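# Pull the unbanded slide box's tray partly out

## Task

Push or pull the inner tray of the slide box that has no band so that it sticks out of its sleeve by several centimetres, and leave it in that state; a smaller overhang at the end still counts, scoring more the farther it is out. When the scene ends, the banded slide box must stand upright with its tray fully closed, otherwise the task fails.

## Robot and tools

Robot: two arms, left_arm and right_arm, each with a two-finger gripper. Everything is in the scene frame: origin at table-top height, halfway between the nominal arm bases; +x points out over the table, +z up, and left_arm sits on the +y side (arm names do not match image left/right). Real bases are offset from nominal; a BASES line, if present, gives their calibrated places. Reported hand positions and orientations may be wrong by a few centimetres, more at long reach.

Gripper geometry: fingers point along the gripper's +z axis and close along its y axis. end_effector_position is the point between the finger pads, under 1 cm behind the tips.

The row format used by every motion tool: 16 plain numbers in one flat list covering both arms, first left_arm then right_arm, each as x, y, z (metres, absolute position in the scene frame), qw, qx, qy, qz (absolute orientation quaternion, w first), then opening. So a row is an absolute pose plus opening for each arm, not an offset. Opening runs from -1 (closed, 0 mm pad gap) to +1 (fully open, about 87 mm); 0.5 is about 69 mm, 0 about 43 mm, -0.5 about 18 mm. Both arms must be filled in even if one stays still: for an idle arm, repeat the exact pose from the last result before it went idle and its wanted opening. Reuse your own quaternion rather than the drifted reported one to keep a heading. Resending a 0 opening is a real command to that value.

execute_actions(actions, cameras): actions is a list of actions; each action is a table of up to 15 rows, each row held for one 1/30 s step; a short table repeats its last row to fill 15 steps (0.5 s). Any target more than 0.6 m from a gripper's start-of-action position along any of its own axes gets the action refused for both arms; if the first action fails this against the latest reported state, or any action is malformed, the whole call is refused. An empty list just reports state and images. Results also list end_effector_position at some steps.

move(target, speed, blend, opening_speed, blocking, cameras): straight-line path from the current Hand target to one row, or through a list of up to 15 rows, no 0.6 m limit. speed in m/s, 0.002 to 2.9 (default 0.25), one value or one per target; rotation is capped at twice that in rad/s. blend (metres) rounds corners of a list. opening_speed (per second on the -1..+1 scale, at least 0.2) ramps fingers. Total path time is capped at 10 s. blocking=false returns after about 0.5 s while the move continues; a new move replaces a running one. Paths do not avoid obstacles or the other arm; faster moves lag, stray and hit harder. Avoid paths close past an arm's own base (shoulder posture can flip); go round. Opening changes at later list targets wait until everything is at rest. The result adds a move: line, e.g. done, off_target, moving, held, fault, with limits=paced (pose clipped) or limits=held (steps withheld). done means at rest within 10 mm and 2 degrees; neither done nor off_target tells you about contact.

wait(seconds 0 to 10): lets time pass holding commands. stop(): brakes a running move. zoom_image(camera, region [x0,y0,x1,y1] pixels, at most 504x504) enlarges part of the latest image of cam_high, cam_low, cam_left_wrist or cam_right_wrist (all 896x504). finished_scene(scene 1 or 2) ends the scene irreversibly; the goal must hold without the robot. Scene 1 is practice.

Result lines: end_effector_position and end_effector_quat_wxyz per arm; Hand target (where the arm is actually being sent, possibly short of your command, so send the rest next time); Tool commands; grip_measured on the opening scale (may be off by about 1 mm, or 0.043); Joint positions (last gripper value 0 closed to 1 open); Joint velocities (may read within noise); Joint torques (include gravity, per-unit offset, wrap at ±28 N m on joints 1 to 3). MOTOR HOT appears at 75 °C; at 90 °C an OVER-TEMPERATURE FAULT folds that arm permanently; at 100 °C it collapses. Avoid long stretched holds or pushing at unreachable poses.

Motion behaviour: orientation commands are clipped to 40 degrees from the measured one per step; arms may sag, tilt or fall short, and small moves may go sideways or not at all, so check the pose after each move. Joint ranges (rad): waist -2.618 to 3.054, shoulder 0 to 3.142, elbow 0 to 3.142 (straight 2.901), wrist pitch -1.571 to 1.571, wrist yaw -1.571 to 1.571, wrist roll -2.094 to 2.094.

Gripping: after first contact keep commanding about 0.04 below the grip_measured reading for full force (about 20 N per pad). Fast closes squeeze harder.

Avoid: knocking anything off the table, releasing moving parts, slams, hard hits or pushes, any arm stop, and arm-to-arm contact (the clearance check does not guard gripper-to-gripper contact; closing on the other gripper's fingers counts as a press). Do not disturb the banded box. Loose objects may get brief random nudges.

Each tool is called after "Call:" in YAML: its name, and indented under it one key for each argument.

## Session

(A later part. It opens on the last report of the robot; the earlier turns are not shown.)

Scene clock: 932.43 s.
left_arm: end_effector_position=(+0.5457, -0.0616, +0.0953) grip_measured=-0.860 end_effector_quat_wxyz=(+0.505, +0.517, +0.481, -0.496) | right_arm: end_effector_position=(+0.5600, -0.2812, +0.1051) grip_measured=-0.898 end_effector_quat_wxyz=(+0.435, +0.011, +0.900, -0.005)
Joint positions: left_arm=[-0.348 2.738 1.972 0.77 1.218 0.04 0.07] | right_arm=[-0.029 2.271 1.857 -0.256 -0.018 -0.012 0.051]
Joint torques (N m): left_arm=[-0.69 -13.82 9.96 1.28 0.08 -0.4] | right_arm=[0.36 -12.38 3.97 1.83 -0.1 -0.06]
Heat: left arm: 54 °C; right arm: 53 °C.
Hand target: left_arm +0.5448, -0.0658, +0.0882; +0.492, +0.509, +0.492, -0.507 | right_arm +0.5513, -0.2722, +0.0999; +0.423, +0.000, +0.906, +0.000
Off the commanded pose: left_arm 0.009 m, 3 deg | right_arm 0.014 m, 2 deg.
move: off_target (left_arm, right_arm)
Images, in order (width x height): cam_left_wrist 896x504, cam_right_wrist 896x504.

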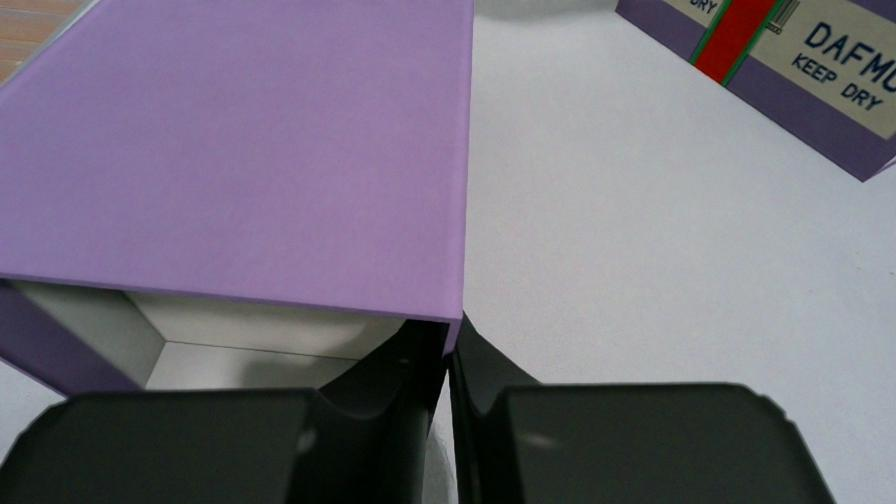

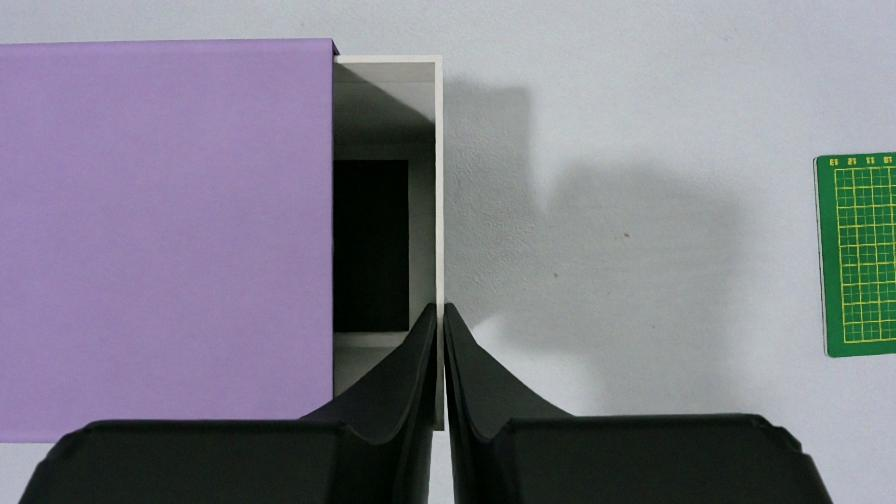

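Call:
move:
  target:
    - [0.545,-0.02,0.085,0.491,0.508,0.491,-0.508,-1,0.551,-0.33,0.100,0.423,0,0.906,0,-1]
    - [0.545,0.0,0.085,0.491,0.508,0.491,-0.508,-1,0.551,-0.36,0.100,0.423,0,0.906,0,-1]
  speed: 0.06
  cameras: ["cam_high","cam_left_wrist","cam_right_wrist"]

Scene clock: 943.33 s.
left_arm: end_effector_position=(+0.5300, -0.0534, +0.0909) grip_measured=-0.925 end_effector_quat_wxyz=(+0.521, +0.538, +0.440, -0.497) | right_arm: end_effector_position=(+0.5532, -0.2858, +0.1052) grip_measured=-0.793 end_effector_quat_wxyz=(+0.431, -0.030, +0.898, +0.082)
Joint positions: left_arm=[-0.339 2.738 1.881 0.979 1.275 0.006 0.037] | right_arm=[-0.106 2.271 1.857 -0.277 -0.269 -0.062 0.103]
Joint torques (N m): left_arm=[9.57 -18.37 3.44 0.71 0.45 -0.57] | right_arm=[-7.62 -10.41 7.95 1.57 0.91 -0.81]
Heat: left arm: 52 °C; right arm: 54 °C.
Hand target: left_arm +0.5456, -0.0041, +0.0851; +0.495, +0.505, +0.489, -0.511 | right_arm +0.5460, -0.3570, +0.1009; +0.422, +0.000, +0.907, +0.003
Off the commanded pose: left_arm 0.056 m, 8 deg | right_arm 0.074 m, 10 deg.
move: off_target (left_arm, right_arm)
Images, in order (width x height): cam_high 896x504, cam_left_wrist 896x504, cam_right_wrist 896x504.

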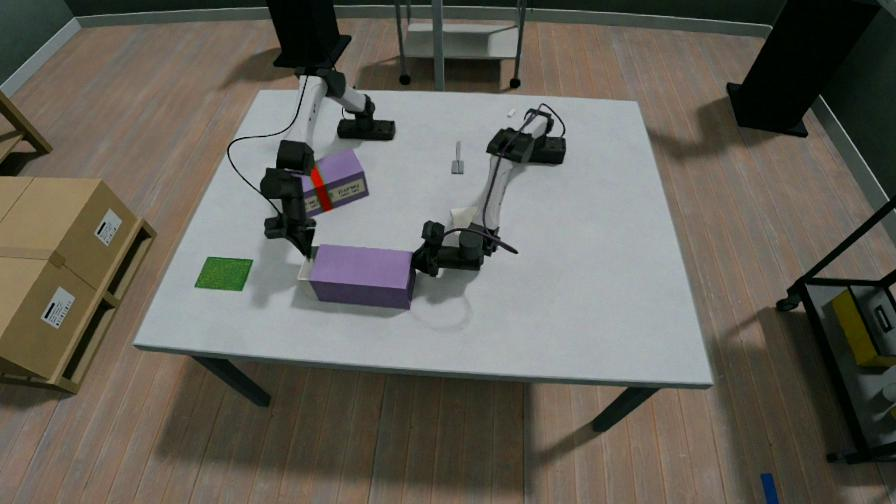

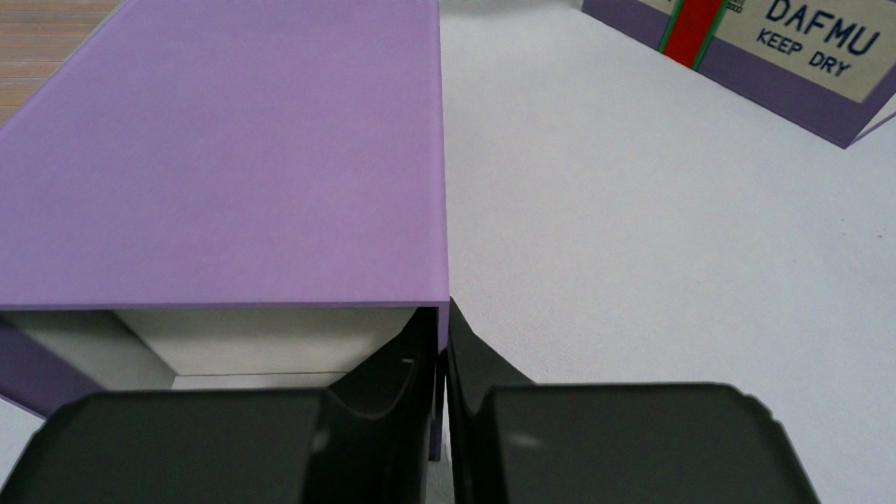

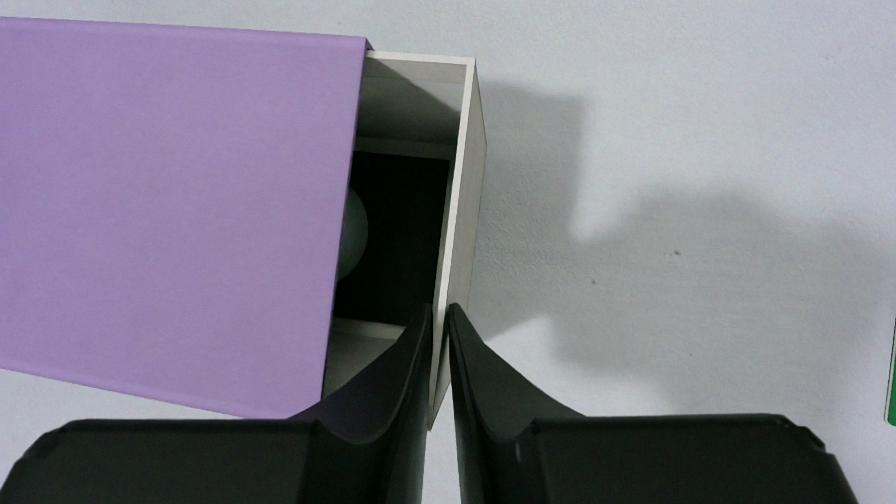

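Call:
move:
  target:
    - [0.545,0.01,0.085,0.491,0.508,0.491,-0.508,-1,0.551,-0.37,0.100,0.423,0,0.906,0,-1]
  speed: 0.04
  cameras: ["cam_left_wrist","cam_right_wrist"]

Scene clock: 952.20 s.
left_arm: end_effector_position=(+0.5277, -0.0509, +0.0903) grip_measured=-0.925 end_effector_quat_wxyz=(+0.521, +0.538, +0.436, -0.499) | right_arm: end_effector_position=(+0.5509, -0.2846, +0.1050) grip_measured=-0.764 end_effector_quat_wxyz=(+0.429, -0.037, +0.897, +0.096)
Joint positions: left_arm=[-0.336 2.738 1.867 1.013 1.283 -0.011 0.038] | right_arm=[-0.115 2.271 1.857 -0.285 -0.307 -0.07 0.118]
Joint torques (N m): left_arm=[10.91 -18.74 3.03 0.66 0.58 -0.54] | right_arm=[-8.47 -10.32 8.34 1.57 1.08 -0.84]
Heat: left arm: 52 °C; right arm: 53 °C.
Hand target: left_arm +0.5456, +0.0047, +0.0849; +0.496, +0.504, +0.489, -0.511 | right_arm +0.5438, -0.3662, +0.1014; +0.421, +0.000, +0.907, +0.003
Off the commanded pose: left_arm 0.064 m, 8 deg | right_arm 0.086 m, 12 deg.
move: off_target (left_arm, right_arm)
Images, in order (width x height): cam_left_wrist 896x504, cam_right_wrist 896x504.

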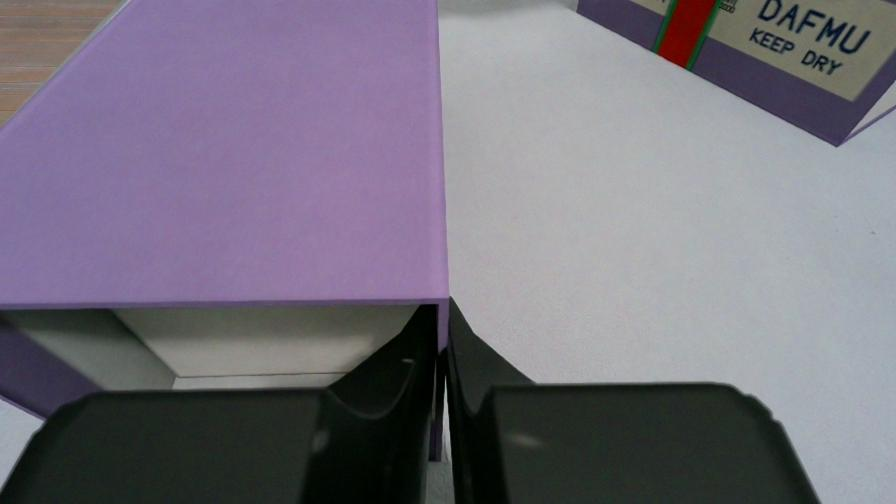

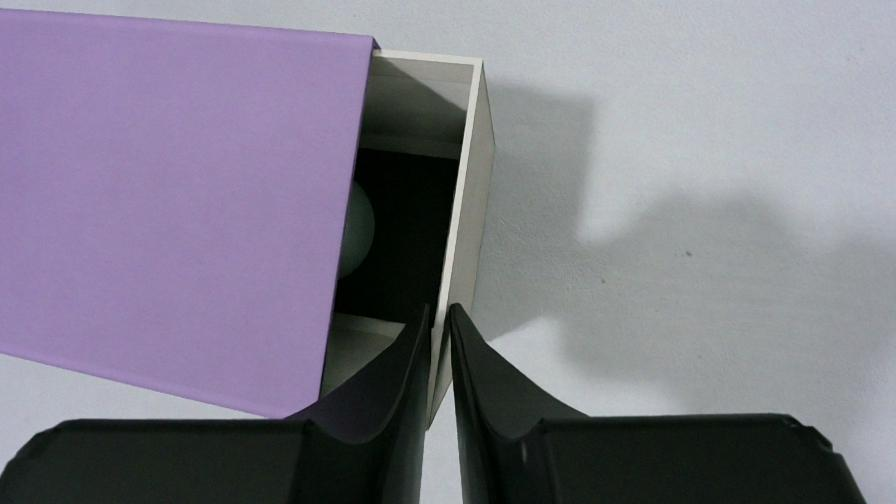

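Call:
move:
  target:
    - [0.545,0.01,0.085,0.491,0.508,0.491,-0.508,-1,0.59,-0.37,0.100,0.423,0,0.906,0,-1]
    - [0.545,0.01,0.085,0.491,0.508,0.491,-0.508,-1,0.52,-0.37,0.100,0.423,0,0.906,0,-1]
    - [0.545,0.01,0.085,0.491,0.508,0.491,-0.508,-1,0.58,-0.37,0.100,0.423,0,0.906,0,-1]
  speed: 0.08
  cameras: ["cam_left_wrist","cam_right_wrist"]

Scene clock: 966.80 s.
left_arm: end_effector_position=(+0.5297, -0.0453, +0.0908) grip_measured=-0.923 end_effector_quat_wxyz=(+0.524, +0.534, +0.439, -0.497) | right_arm: end_effector_position=(+0.5609, -0.2800, +0.1052) grip_measured=-0.733 end_effector_quat_wxyz=(+0.407, -0.041, +0.904, +0.126)
Joint positions: left_arm=[-0.325 2.734 1.854 1.035 1.282 -0.024 0.038] | right_arm=[-0.121 2.367 2.046 -0.431 -0.366 -0.069 0.134]
Joint torques (N m): left_arm=[9.96 -18.39 4.15 0.53 0.5 -0.48] | right_arm=[-7.5 -9.84 9.31 2.15 1.63 -0.78]
Heat: left arm: 53 °C; right arm: 53 °C.
Hand target: left_arm +0.5454, +0.0058, +0.0851; +0.496, +0.503, +0.488, -0.512 | right_arm +0.5668, -0.3675, +0.1043; +0.420, +0.001, +0.907, +0.006
Off the commanded pose: left_arm 0.058 m, 8 deg | right_arm 0.092 m, 15 deg.
move: off_target (left_arm, right_arm)
Images, in order (width x height): cam_left_wrist 896x504, cam_right_wrist 896x504.

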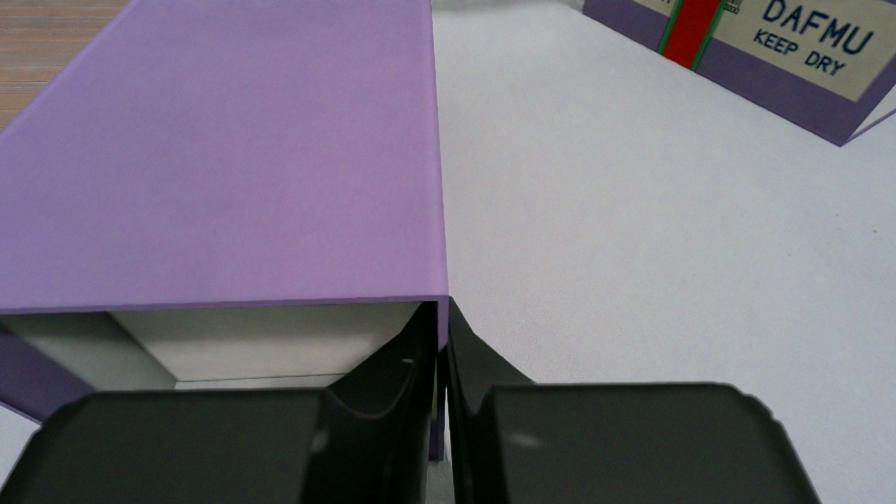

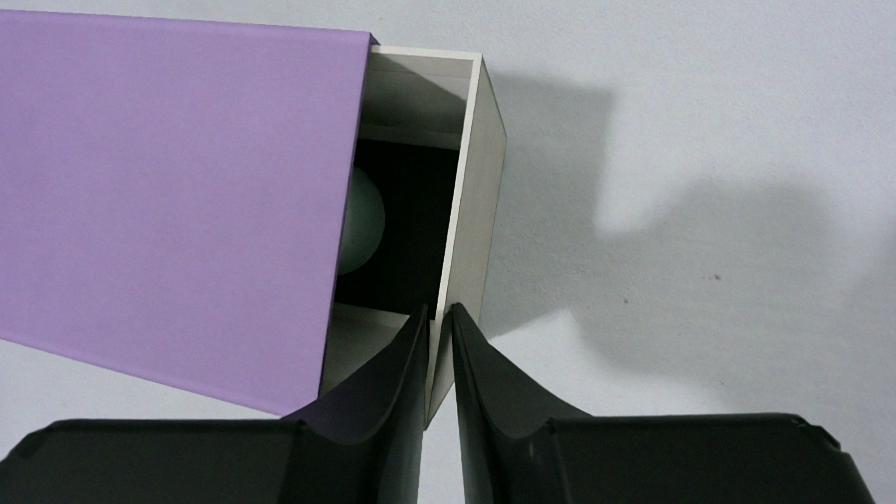

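Call:
move:
  target:
    - [0.545,0.025,0.085,0.491,0.508,0.491,-0.508,-1,0.57,-0.39,0.100,0.423,0,0.906,0,-1]
  speed: 0.04
  cameras: ["cam_left_wrist","cam_right_wrist","cam_high"]

Scene clock: 974.27 s.
left_arm: end_effector_position=(+0.5300, -0.0434, +0.0906) grip_measured=-0.923 end_effector_quat_wxyz=(+0.524, +0.532, +0.440, -0.498) | right_arm: end_effector_position=(+0.5608, -0.2797, +0.1057) grip_measured=-0.726 end_effector_quat_wxyz=(+0.408, -0.049, +0.903, +0.128)
Joint positions: left_arm=[-0.322 2.734 1.85 1.045 1.282 -0.033 0.038] | right_arm=[-0.123 2.367 2.047 -0.431 -0.378 -0.083 0.137]
Joint torques (N m): left_arm=[12.16 -18.76 3.22 0.57 0.74 -0.53] | right_arm=[-10.39 -11.43 6.82 2.05 1.51 -0.94]
Heat: left arm: 54 °C; right arm: 53 °C.
Hand target: left_arm +0.5463, +0.0182, +0.0847; +0.496, +0.503, +0.489, -0.512 | right_arm +0.5564, -0.3850, +0.1037; +0.415, +0.001, +0.910, +0.006
Off the commanded pose: left_arm 0.070 m, 8 deg | right_arm 0.111 m, 16 deg.
move: off_target (left_arm, right_arm)
Images, in order (width x height): cam_high 896x504, cam_left_wrist 896x504, cam_right_wrist 896x504.

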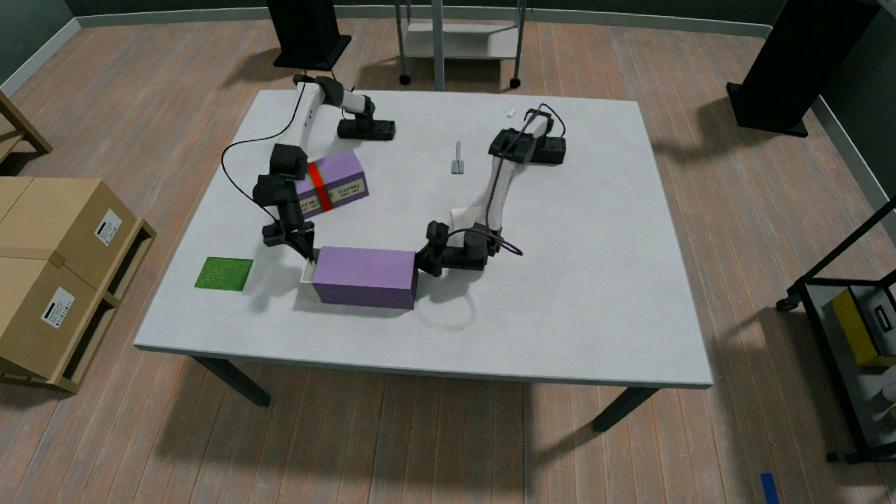

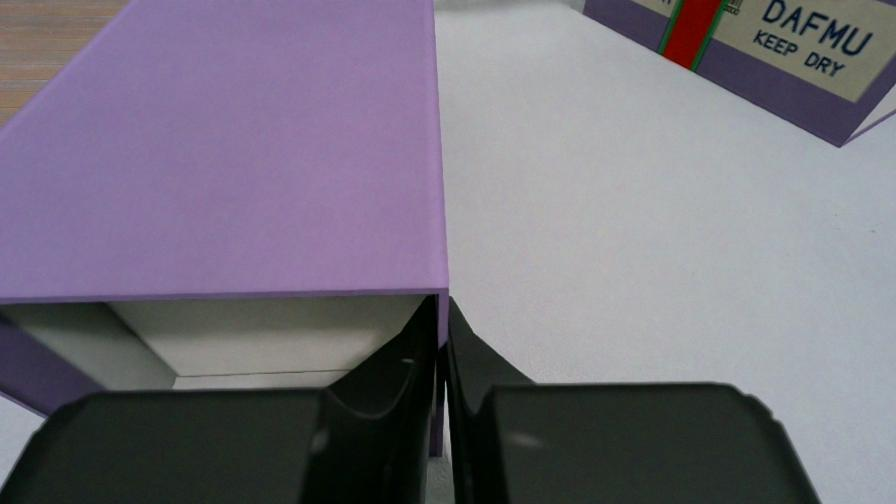

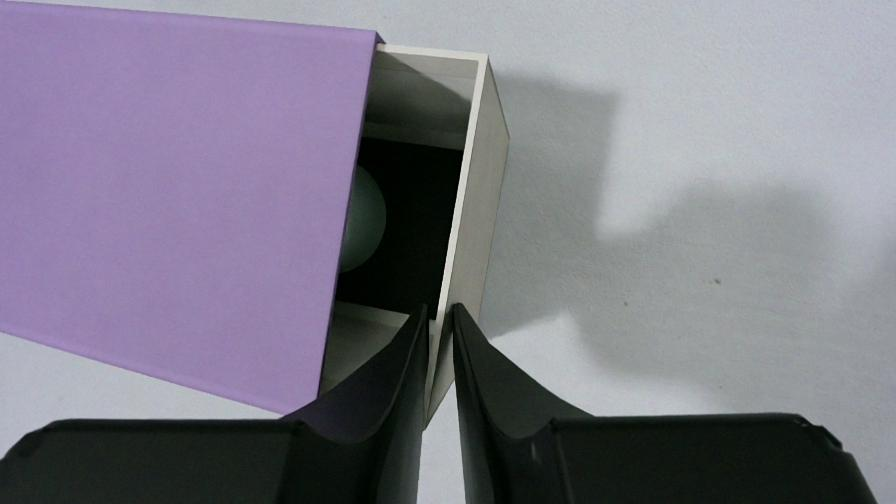

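Call:
move:
  target:
    - [0.545,0.04,0.085,0.491,0.508,0.491,-0.508,-1,0.57,-0.41,0.100,0.423,0,0.906,0,-1]
  speed: 0.04
  cameras: ["cam_left_wrist","cam_right_wrist","cam_high"]

Scene clock: 982.40 s.
left_arm: end_effector_position=(+0.5444, +0.0403, +0.0566) grip_measured=-1.000 end_effector_quat_wxyz=(+0.478, +0.492, +0.511, -0.518) | right_arm: end_effector_position=(+0.5682, -0.4154, +0.1062) grip_measured=-0.898 end_effector_quat_wxyz=(+0.432, +0.005, +0.902, -0.002)
Joint positions: left_arm=[-0.167 2.726 1.78 0.91 1.391 -0.024 0] | right_arm=[-0.287 2.435 2.157 -0.421 -0.228 -0.186 0.051]
Joint torques (N m): left_arm=[-0.06 -21.2 5.19 1.29 0.28 0.09] | right_arm=[0.2 -10.3 8.46 1.68 -0.07 -0.03]
Heat: left arm: 55 °C; right arm: 54 °C.
Hand target: left_arm +0.5451, +0.0396, +0.0842; +0.492, +0.508, +0.491, -0.509 | right_arm +0.5698, -0.4099, +0.1001; +0.424, +0.000, +0.906, +0.000
Off the commanded pose: left_arm 0.028 m, 4 deg | right_arm 0.008 m, 1 deg.
move: off_target (left_arm)
Images, in order (width x height): cam_high 896x504, cam_left_wrist 896x504, cam_right_wrist 896x504.

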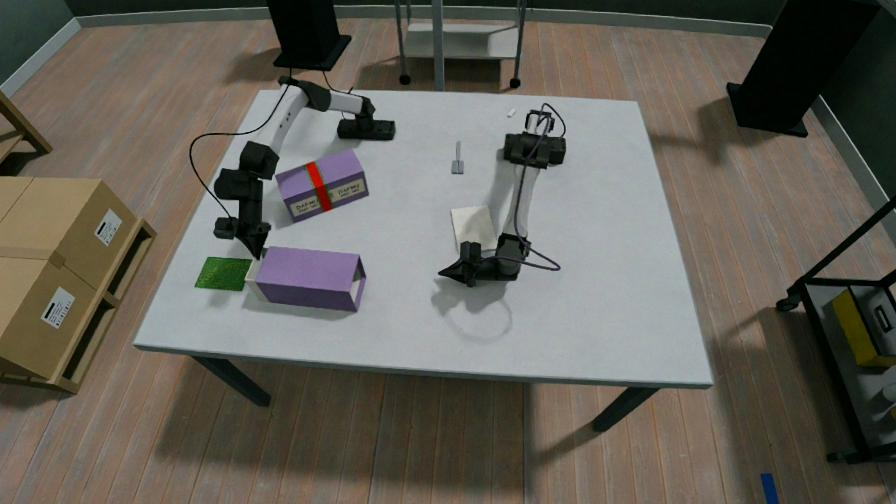

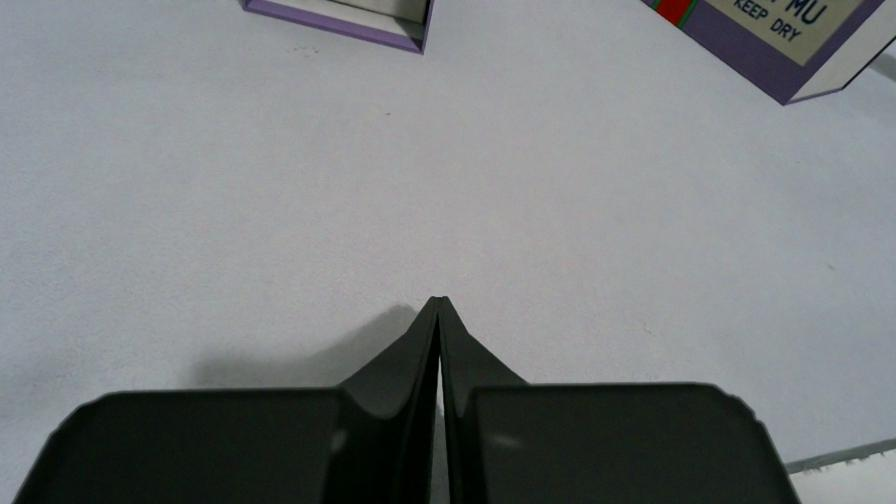

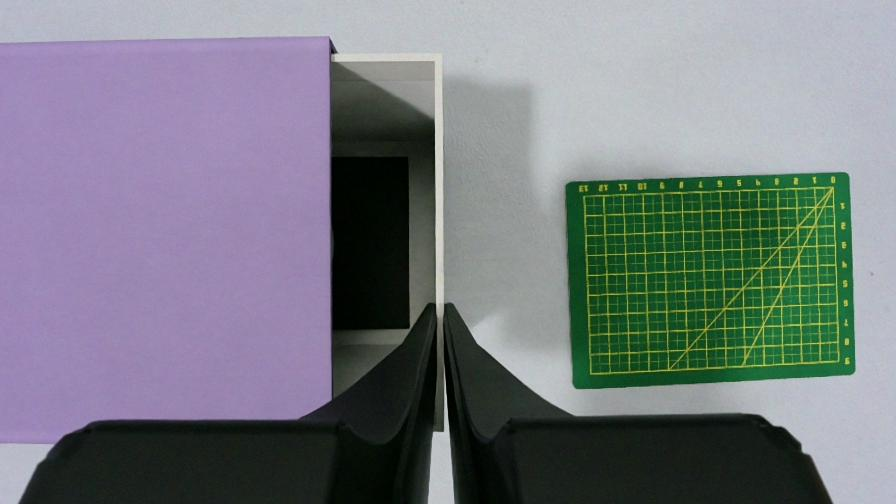

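Call:
move:
  target:
    - [0.545,0.05,0.10,0.491,0.508,0.491,-0.508,-0.1,0.56,-0.32,0.100,0.423,0,0.906,0,-1]
    - [0.545,0.01,0.10,0.491,0.508,0.491,-0.508,-0.1,0.555,-0.30,0.100,0.423,0,0.906,0,-1]
  speed: 0.08
  cameras: ["cam_left_wrist","cam_right_wrist","cam_high"]

Scene clock: 1033.73 s.
left_arm: end_effector_position=(+0.5329, +0.0121, +0.0677) grip_measured=-0.100 end_effector_quat_wxyz=(+0.465, +0.493, +0.514, -0.526) | right_arm: end_effector_position=(+0.5646, -0.3113, +0.1053) grip_measured=-0.898 end_effector_quat_wxyz=(+0.438, +0.006, +0.899, -0.005)
Joint positions: left_arm=[-0.224 2.687 1.768 0.851 1.356 -0.018 0.45] | right_arm=[-0.089 2.298 1.901 -0.269 -0.068 -0.058 0.051]
Joint torques (N m): left_arm=[0.24 -19.75 9.09 1.31 0.1 0.15] | right_arm=[0.66 -12.7 3.93 1.77 -0.05 0.05]
Heat: left arm: 63 °C; right arm: 55 °C.
Hand target: left_arm +0.5435, +0.0106, +0.1000; +0.492, +0.508, +0.491, -0.509 | right_arm +0.5554, -0.3004, +0.0999; +0.423, +0.000, +0.906, +0.000
Off the commanded pose: left_arm 0.035 m, 5 deg | right_arm 0.016 m, 2 deg.
move: off_target (left_arm, right_arm)
Images, in order (width x height): cam_high 896x504, cam_left_wrist 896x504, cam_right_wrist 896x504.

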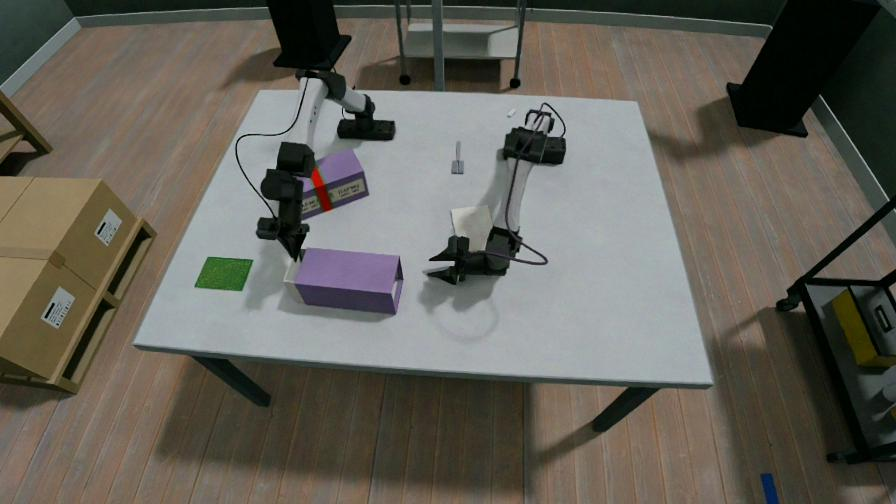

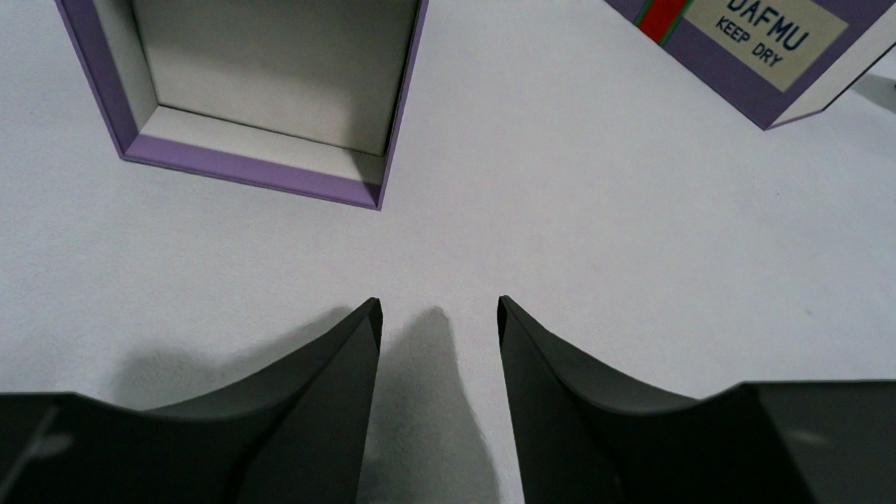

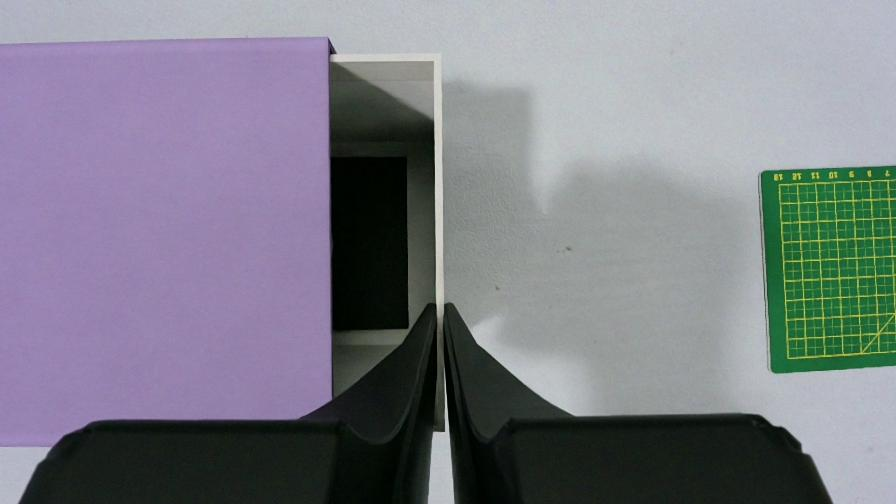

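Call:
move:
  target:
    - [0.55,0.04,0.12,0.491,0.508,0.491,-0.508,-0.5,0.56,-0.306,0.100,0.423,0,0.906,0,-0.55]
    - [0.575,0.05,0.12,0.491,0.508,0.491,-0.508,-1,0.565,-0.306,0.17,0.423,0,0.906,0,-0.5]
    - [0.585,0.05,0.12,0.491,0.508,0.491,-0.508,-1,0.575,-0.248,0.175,0.417,0.074,0.892,0.158,1]
  speed: 0.1
  opening_speed: 1.0

Scene clock: 1121.20 s.
left_arm: end_effector_position=(+0.5808, +0.0459, +0.1262) grip_measured=-1.000 end_effector_quat_wxyz=(+0.490, +0.504, +0.496, -0.510) | right_arm: end_effector_position=(+0.5647, -0.2532, +0.1573) grip_measured=+1.000 end_effector_quat_wxyz=(+0.395, +0.082, +0.903, +0.149)
Joint positions: left_arm=[-0.145 2.696 2.027 0.669 1.422 -0.013 0] | right_arm=[-0.07 2.36 2.231 -0.603 -0.271 0.216 1]
Joint torques (N m): left_arm=[0.88 -13.41 10.15 1.28 0.18 0.04] | right_arm=[-0.23 -11.18 9.78 2.1 -0.24 0.09]
Heat: left arm: 66 °C; right arm: 55 °C.
Hand target: left_arm +0.5847, +0.0501, +0.1199; +0.492, +0.508, +0.492, -0.508 | right_arm +0.5739, -0.2481, +0.1751; +0.417, +0.074, +0.892, +0.158
Off the commanded pose: left_arm 0.009 m, 1 deg | right_arm 0.021 m, 3 deg.
move: off_target (right_arm); target 2's new opening was sent with right_arm's hand 0.016 m and 2 deg from that target; target 3's new opening was sent with right_arm's hand 0.021 m and 3 deg from that target

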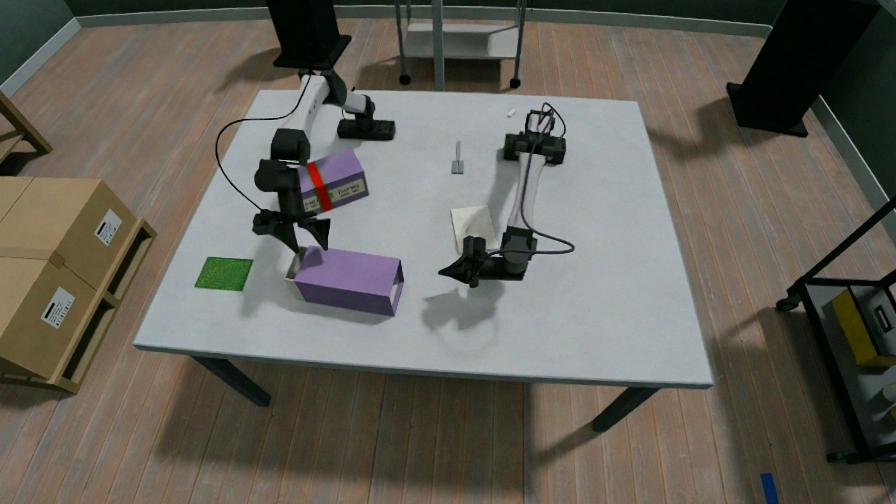

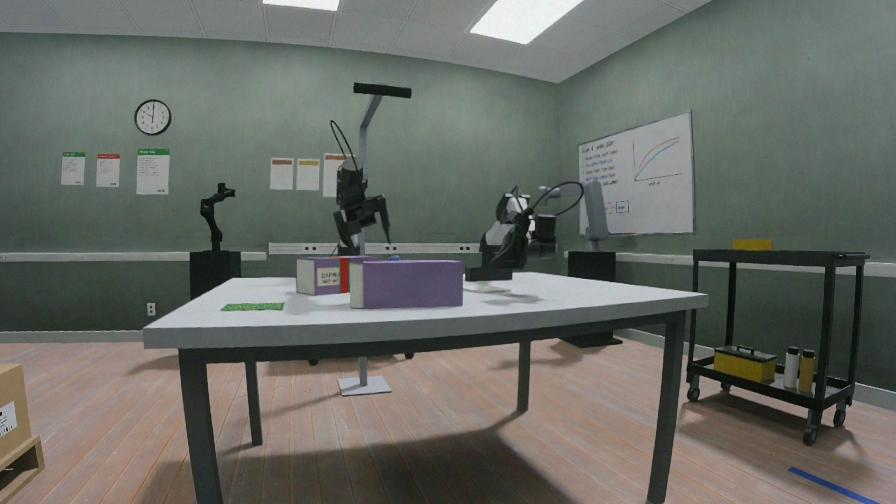

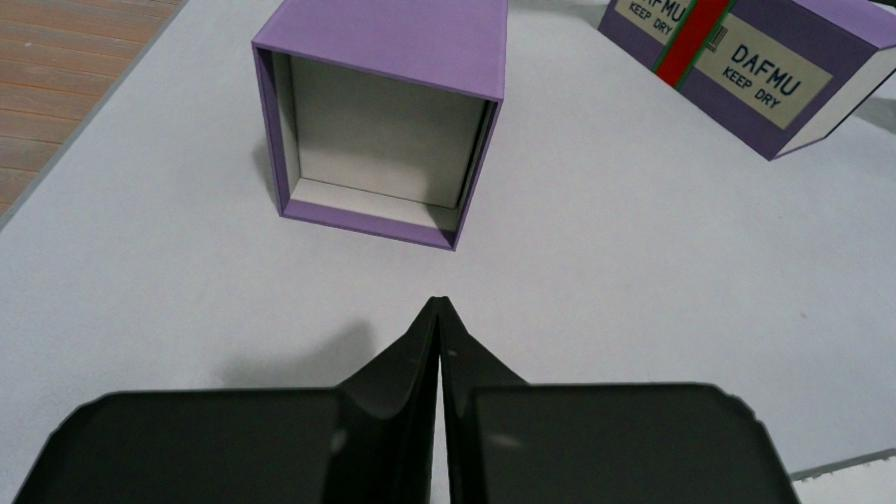

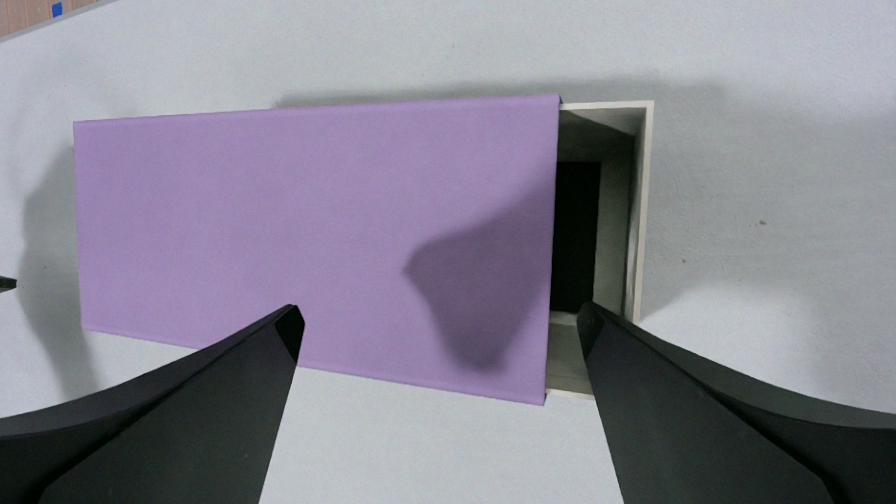

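Call:
move:
  target:
    - [0.585,0.035,0.118,0.491,0.508,0.491,-0.508,-1,0.582,-0.243,0.152,0.417,0.074,0.892,0.158,1]
    - [0.588,0.02,0.118,0.491,0.508,0.491,-0.508,-1,0.585,-0.243,0.136,0.417,0.074,0.892,0.158,1]
  speed: 0.06

Scene clock: 1134.00 s.
left_arm: end_effector_position=(+0.5838, +0.0222, +0.1244) grip_measured=-1.000 end_effector_quat_wxyz=(+0.488, +0.505, +0.495, -0.512) | right_arm: end_effector_position=(+0.5822, -0.2470, +0.1371) grip_measured=+1.000 end_effector_quat_wxyz=(+0.412, +0.075, +0.895, +0.153)
Joint positions: left_arm=[-0.184 2.741 2.112 0.629 1.39 -0.013 0] | right_arm=[-0.058 2.407 2.208 -0.491 -0.272 0.223 1]
Joint torques (N m): left_arm=[-0.03 -13.74 10.33 1.29 0.02 0.07] | right_arm=[-0.28 -11.73 5.44 2.25 -0.15 0.09]
Heat: left arm: 63 °C; right arm: 55 °C.
Hand target: left_arm +0.5877, +0.0202, +0.1179; +0.492, +0.508, +0.492, -0.508 | right_arm +0.5849, -0.2429, +0.1360; +0.417, +0.074, +0.892, +0.158
Off the commanded pose: left_arm 0.008 m, 1 deg | right_arm 0.005 m, 1 deg.
move: done

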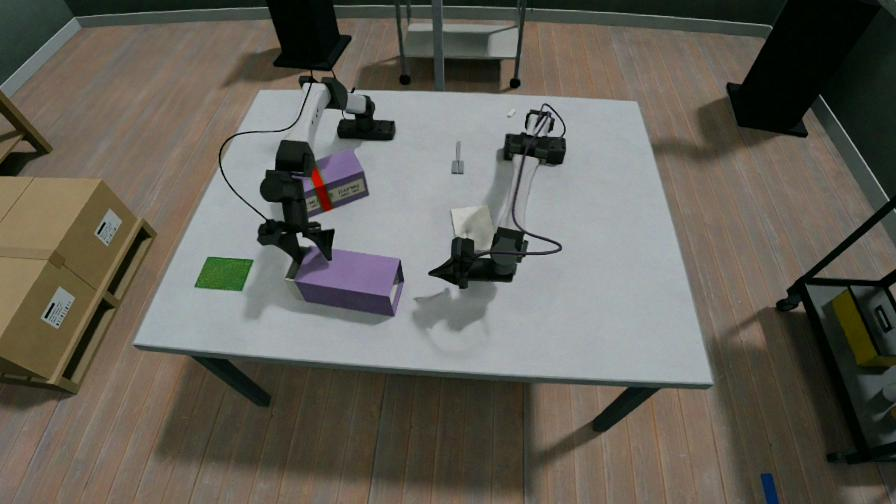

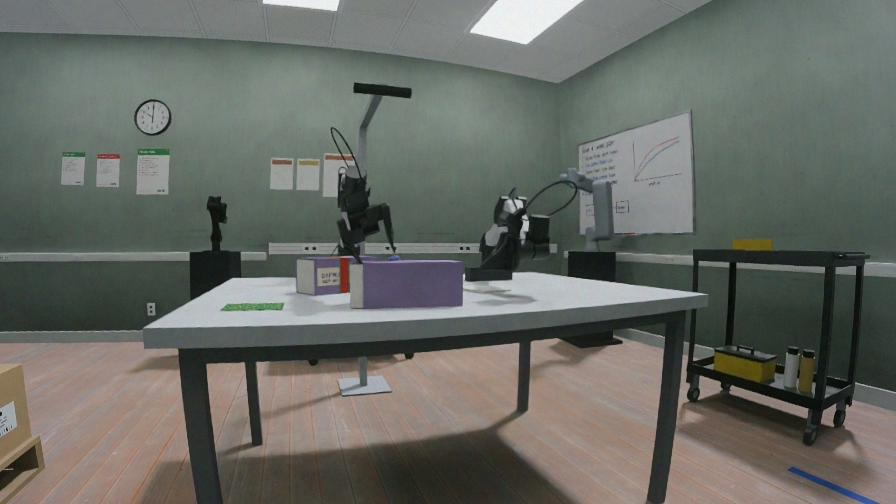

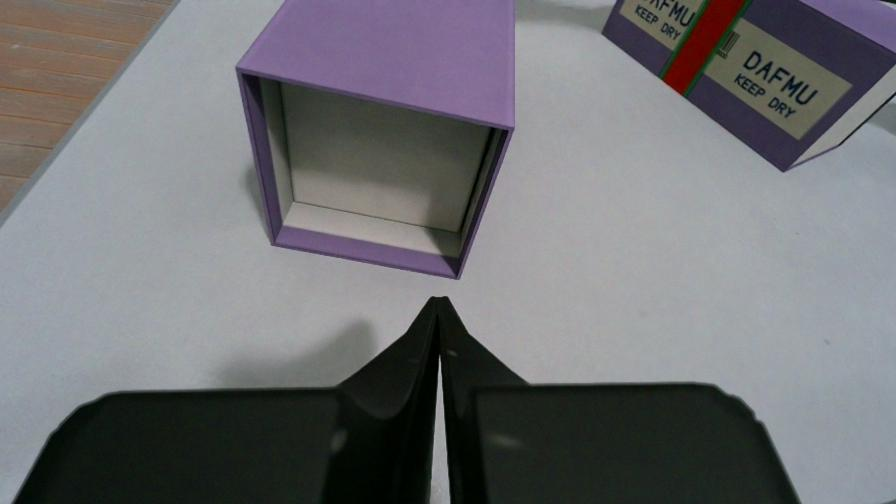

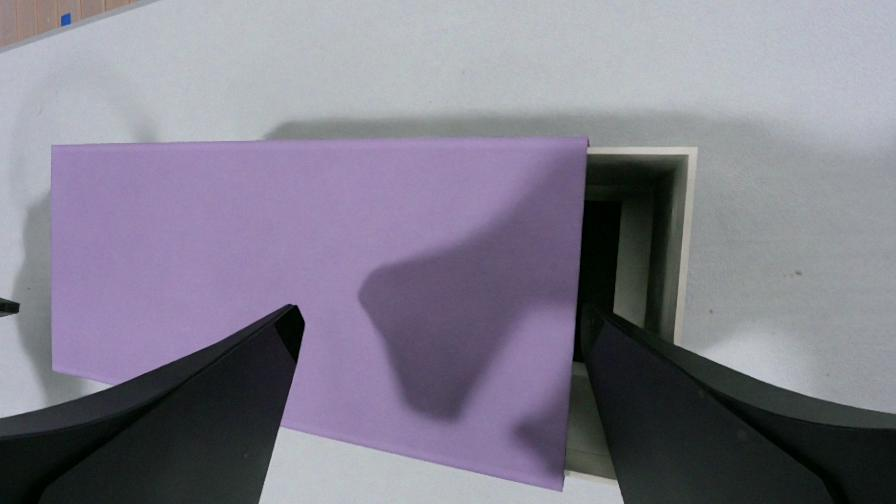

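Call:
move:
  target:
    - [0.603,0.02,0.108,0.491,0.508,0.491,-0.508,-1,0.585,-0.2455,0.128,0.417,0.074,0.892,0.158,1]
    - [0.602,-0.01,0.103,0.491,0.508,0.491,-0.508,-1,0.585,-0.244,0.121,0.417,0.074,0.892,0.158,1]
  speed: 0.05
  cameras: ["cam_left_wrist","cam_right_wrist","cam_low"]

Scene clock: 1150.37 s.
left_arm: end_effector_position=(+0.5988, -0.0084, +0.1099) grip_measured=-1.000 end_effector_quat_wxyz=(+0.488, +0.505, +0.495, -0.512) | right_arm: end_effector_position=(+0.5827, -0.2470, +0.1231) grip_measured=+1.000 end_effector_quat_wxyz=(+0.413, +0.076, +0.895, +0.154)
Joint positions: left_arm=[-0.229 2.899 2.374 0.524 1.345 -0.013 0] | right_arm=[-0.058 2.407 2.151 -0.433 -0.272 0.223 1]
Joint torques (N m): left_arm=[-0.02 -14.37 10.5 1.26 0.1 0.09] | right_arm=[-0.43 -11.69 5.37 2.24 -0.17 0.08]
Heat: left arm: 61 °C; right arm: 60 °C.
Hand target: left_arm +0.6016, -0.0099, +0.1030; +0.492, +0.508, +0.492, -0.508 | right_arm +0.5849, -0.2439, +0.1211; +0.417, +0.074, +0.892, +0.158
Off the commanded pose: left_arm 0.008 m, 1 deg | right_arm 0.004 m, 1 deg.
move: done
Images, in order (width x height): cam_low 896x504, cam_left_wrist 896x504, cam_right_wrist 896x504.

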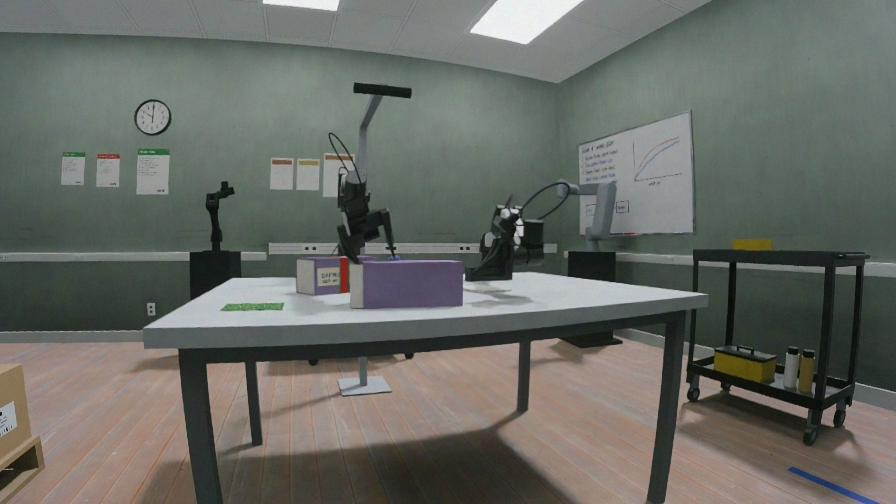

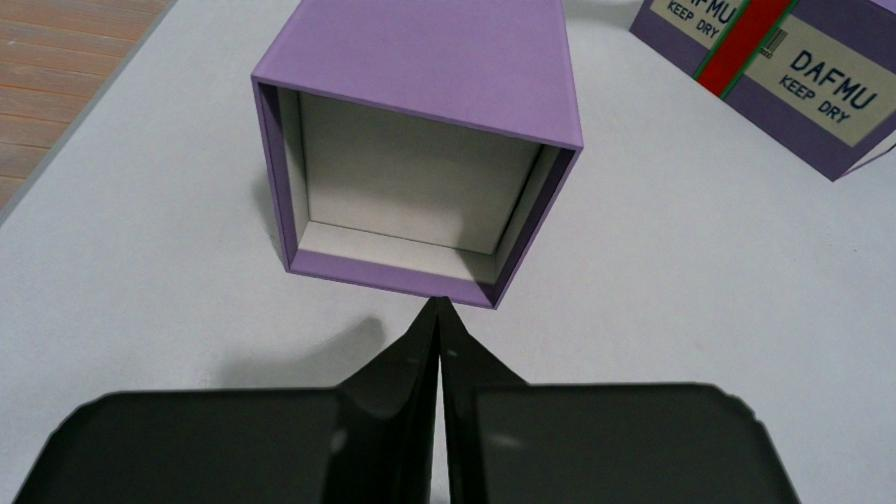

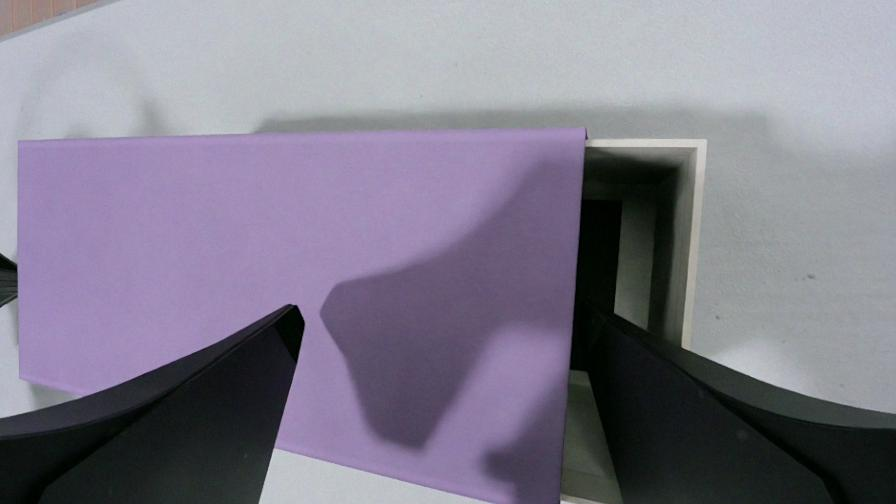

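Call:
move:
  target:
    - [0.606,-0.028,0.09,0.491,0.508,0.491,-0.508,-1,0.585,-0.242,0.115,0.417,0.074,0.892,0.158,1]
    - [0.606,-0.058,0.088,0.491,0.508,0.491,-0.508,-1,0.585,-0.232,0.115,0.417,0.074,0.892,0.158,1]
  speed: 0.05
  cameras: ["cam_left_wrist","cam_right_wrist","cam_high"]

Scene clock: 1163.40 s.
left_arm: end_effector_position=(+0.6047, -0.0555, +0.0951) grip_measured=-1.000 end_effector_quat_wxyz=(+0.493, +0.501, +0.500, -0.506) | right_arm: end_effector_position=(+0.5827, -0.2343, +0.1161) grip_measured=+1.000 end_effector_quat_wxyz=(+0.411, +0.073, +0.894, +0.159)
Joint positions: left_arm=[-0.303 3.105 2.744 0.351 1.25 -0.003 0] | right_arm=[-0.038 2.407 2.121 -0.401 -0.27 0.236 1]
Joint torques (N m): left_arm=[-0.39 -14.71 11 1.39 0.05 0.1] | right_arm=[-0.2 -11.95 5.29 2.27 -0.02 0.11]
Heat: left arm: 61 °C; right arm: 62 °C.
Hand target: left_arm +0.6051, -0.0577, +0.0880; +0.497, +0.505, +0.496, -0.501 | right_arm +0.5849, -0.2321, +0.1150; +0.417, +0.074, +0.892, +0.158
Off the commanded pose: left_arm 0.008 m, 1 deg | right_arm 0.003 m, 1 deg.
joint sent to its limit (left arm) — joint 2 (shoulder), upper limit. The joint targets still meet the commanded pose.
move: done
Images, in order (width x height): cam_high 896x504, cam_left_wrist 896x504, cam_right_wrist 896x504.

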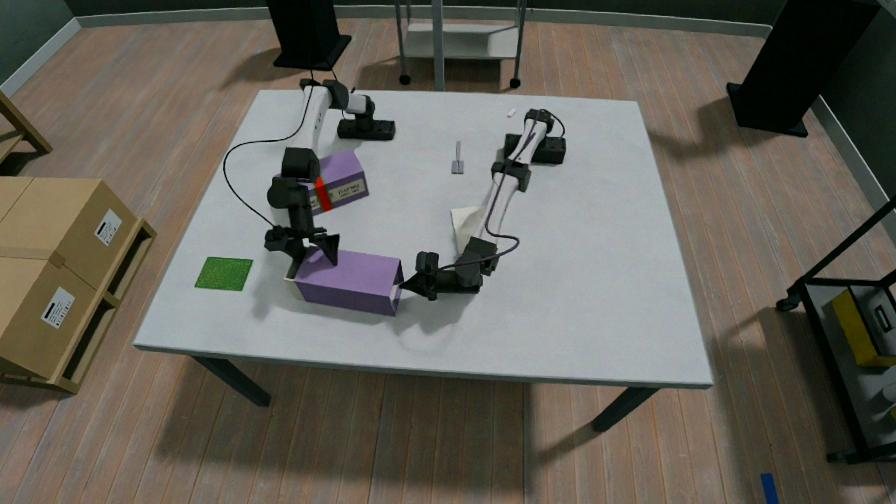

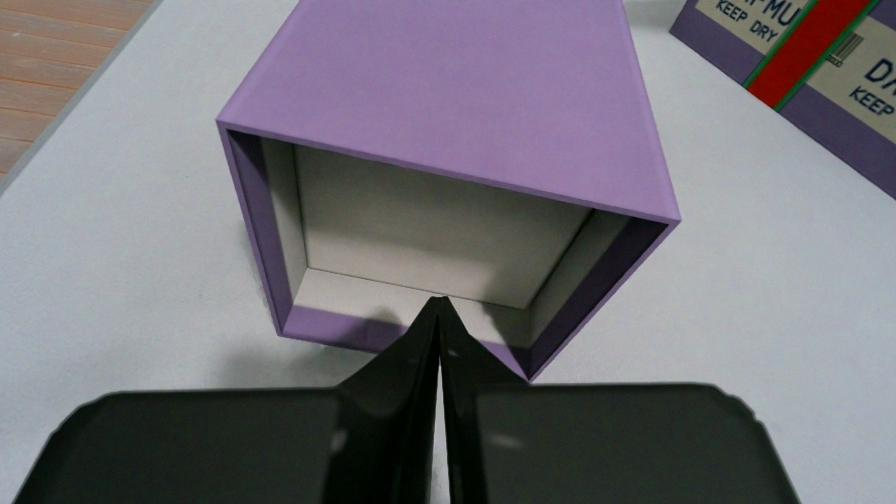

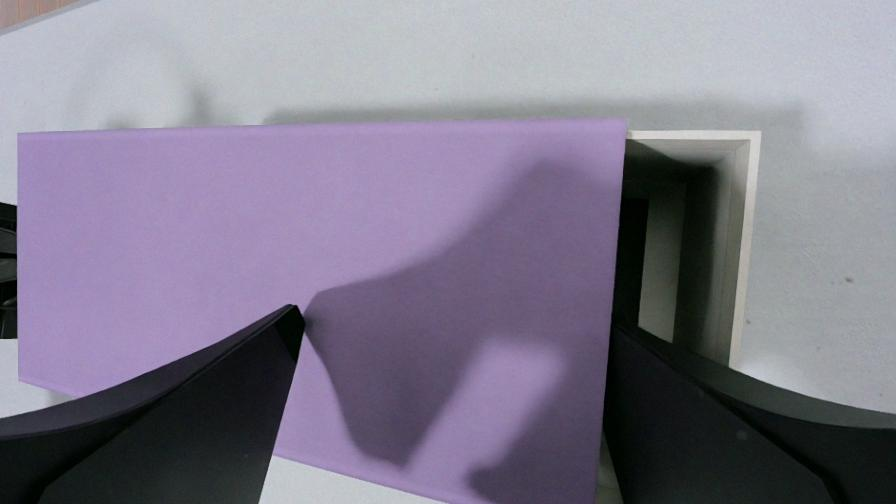

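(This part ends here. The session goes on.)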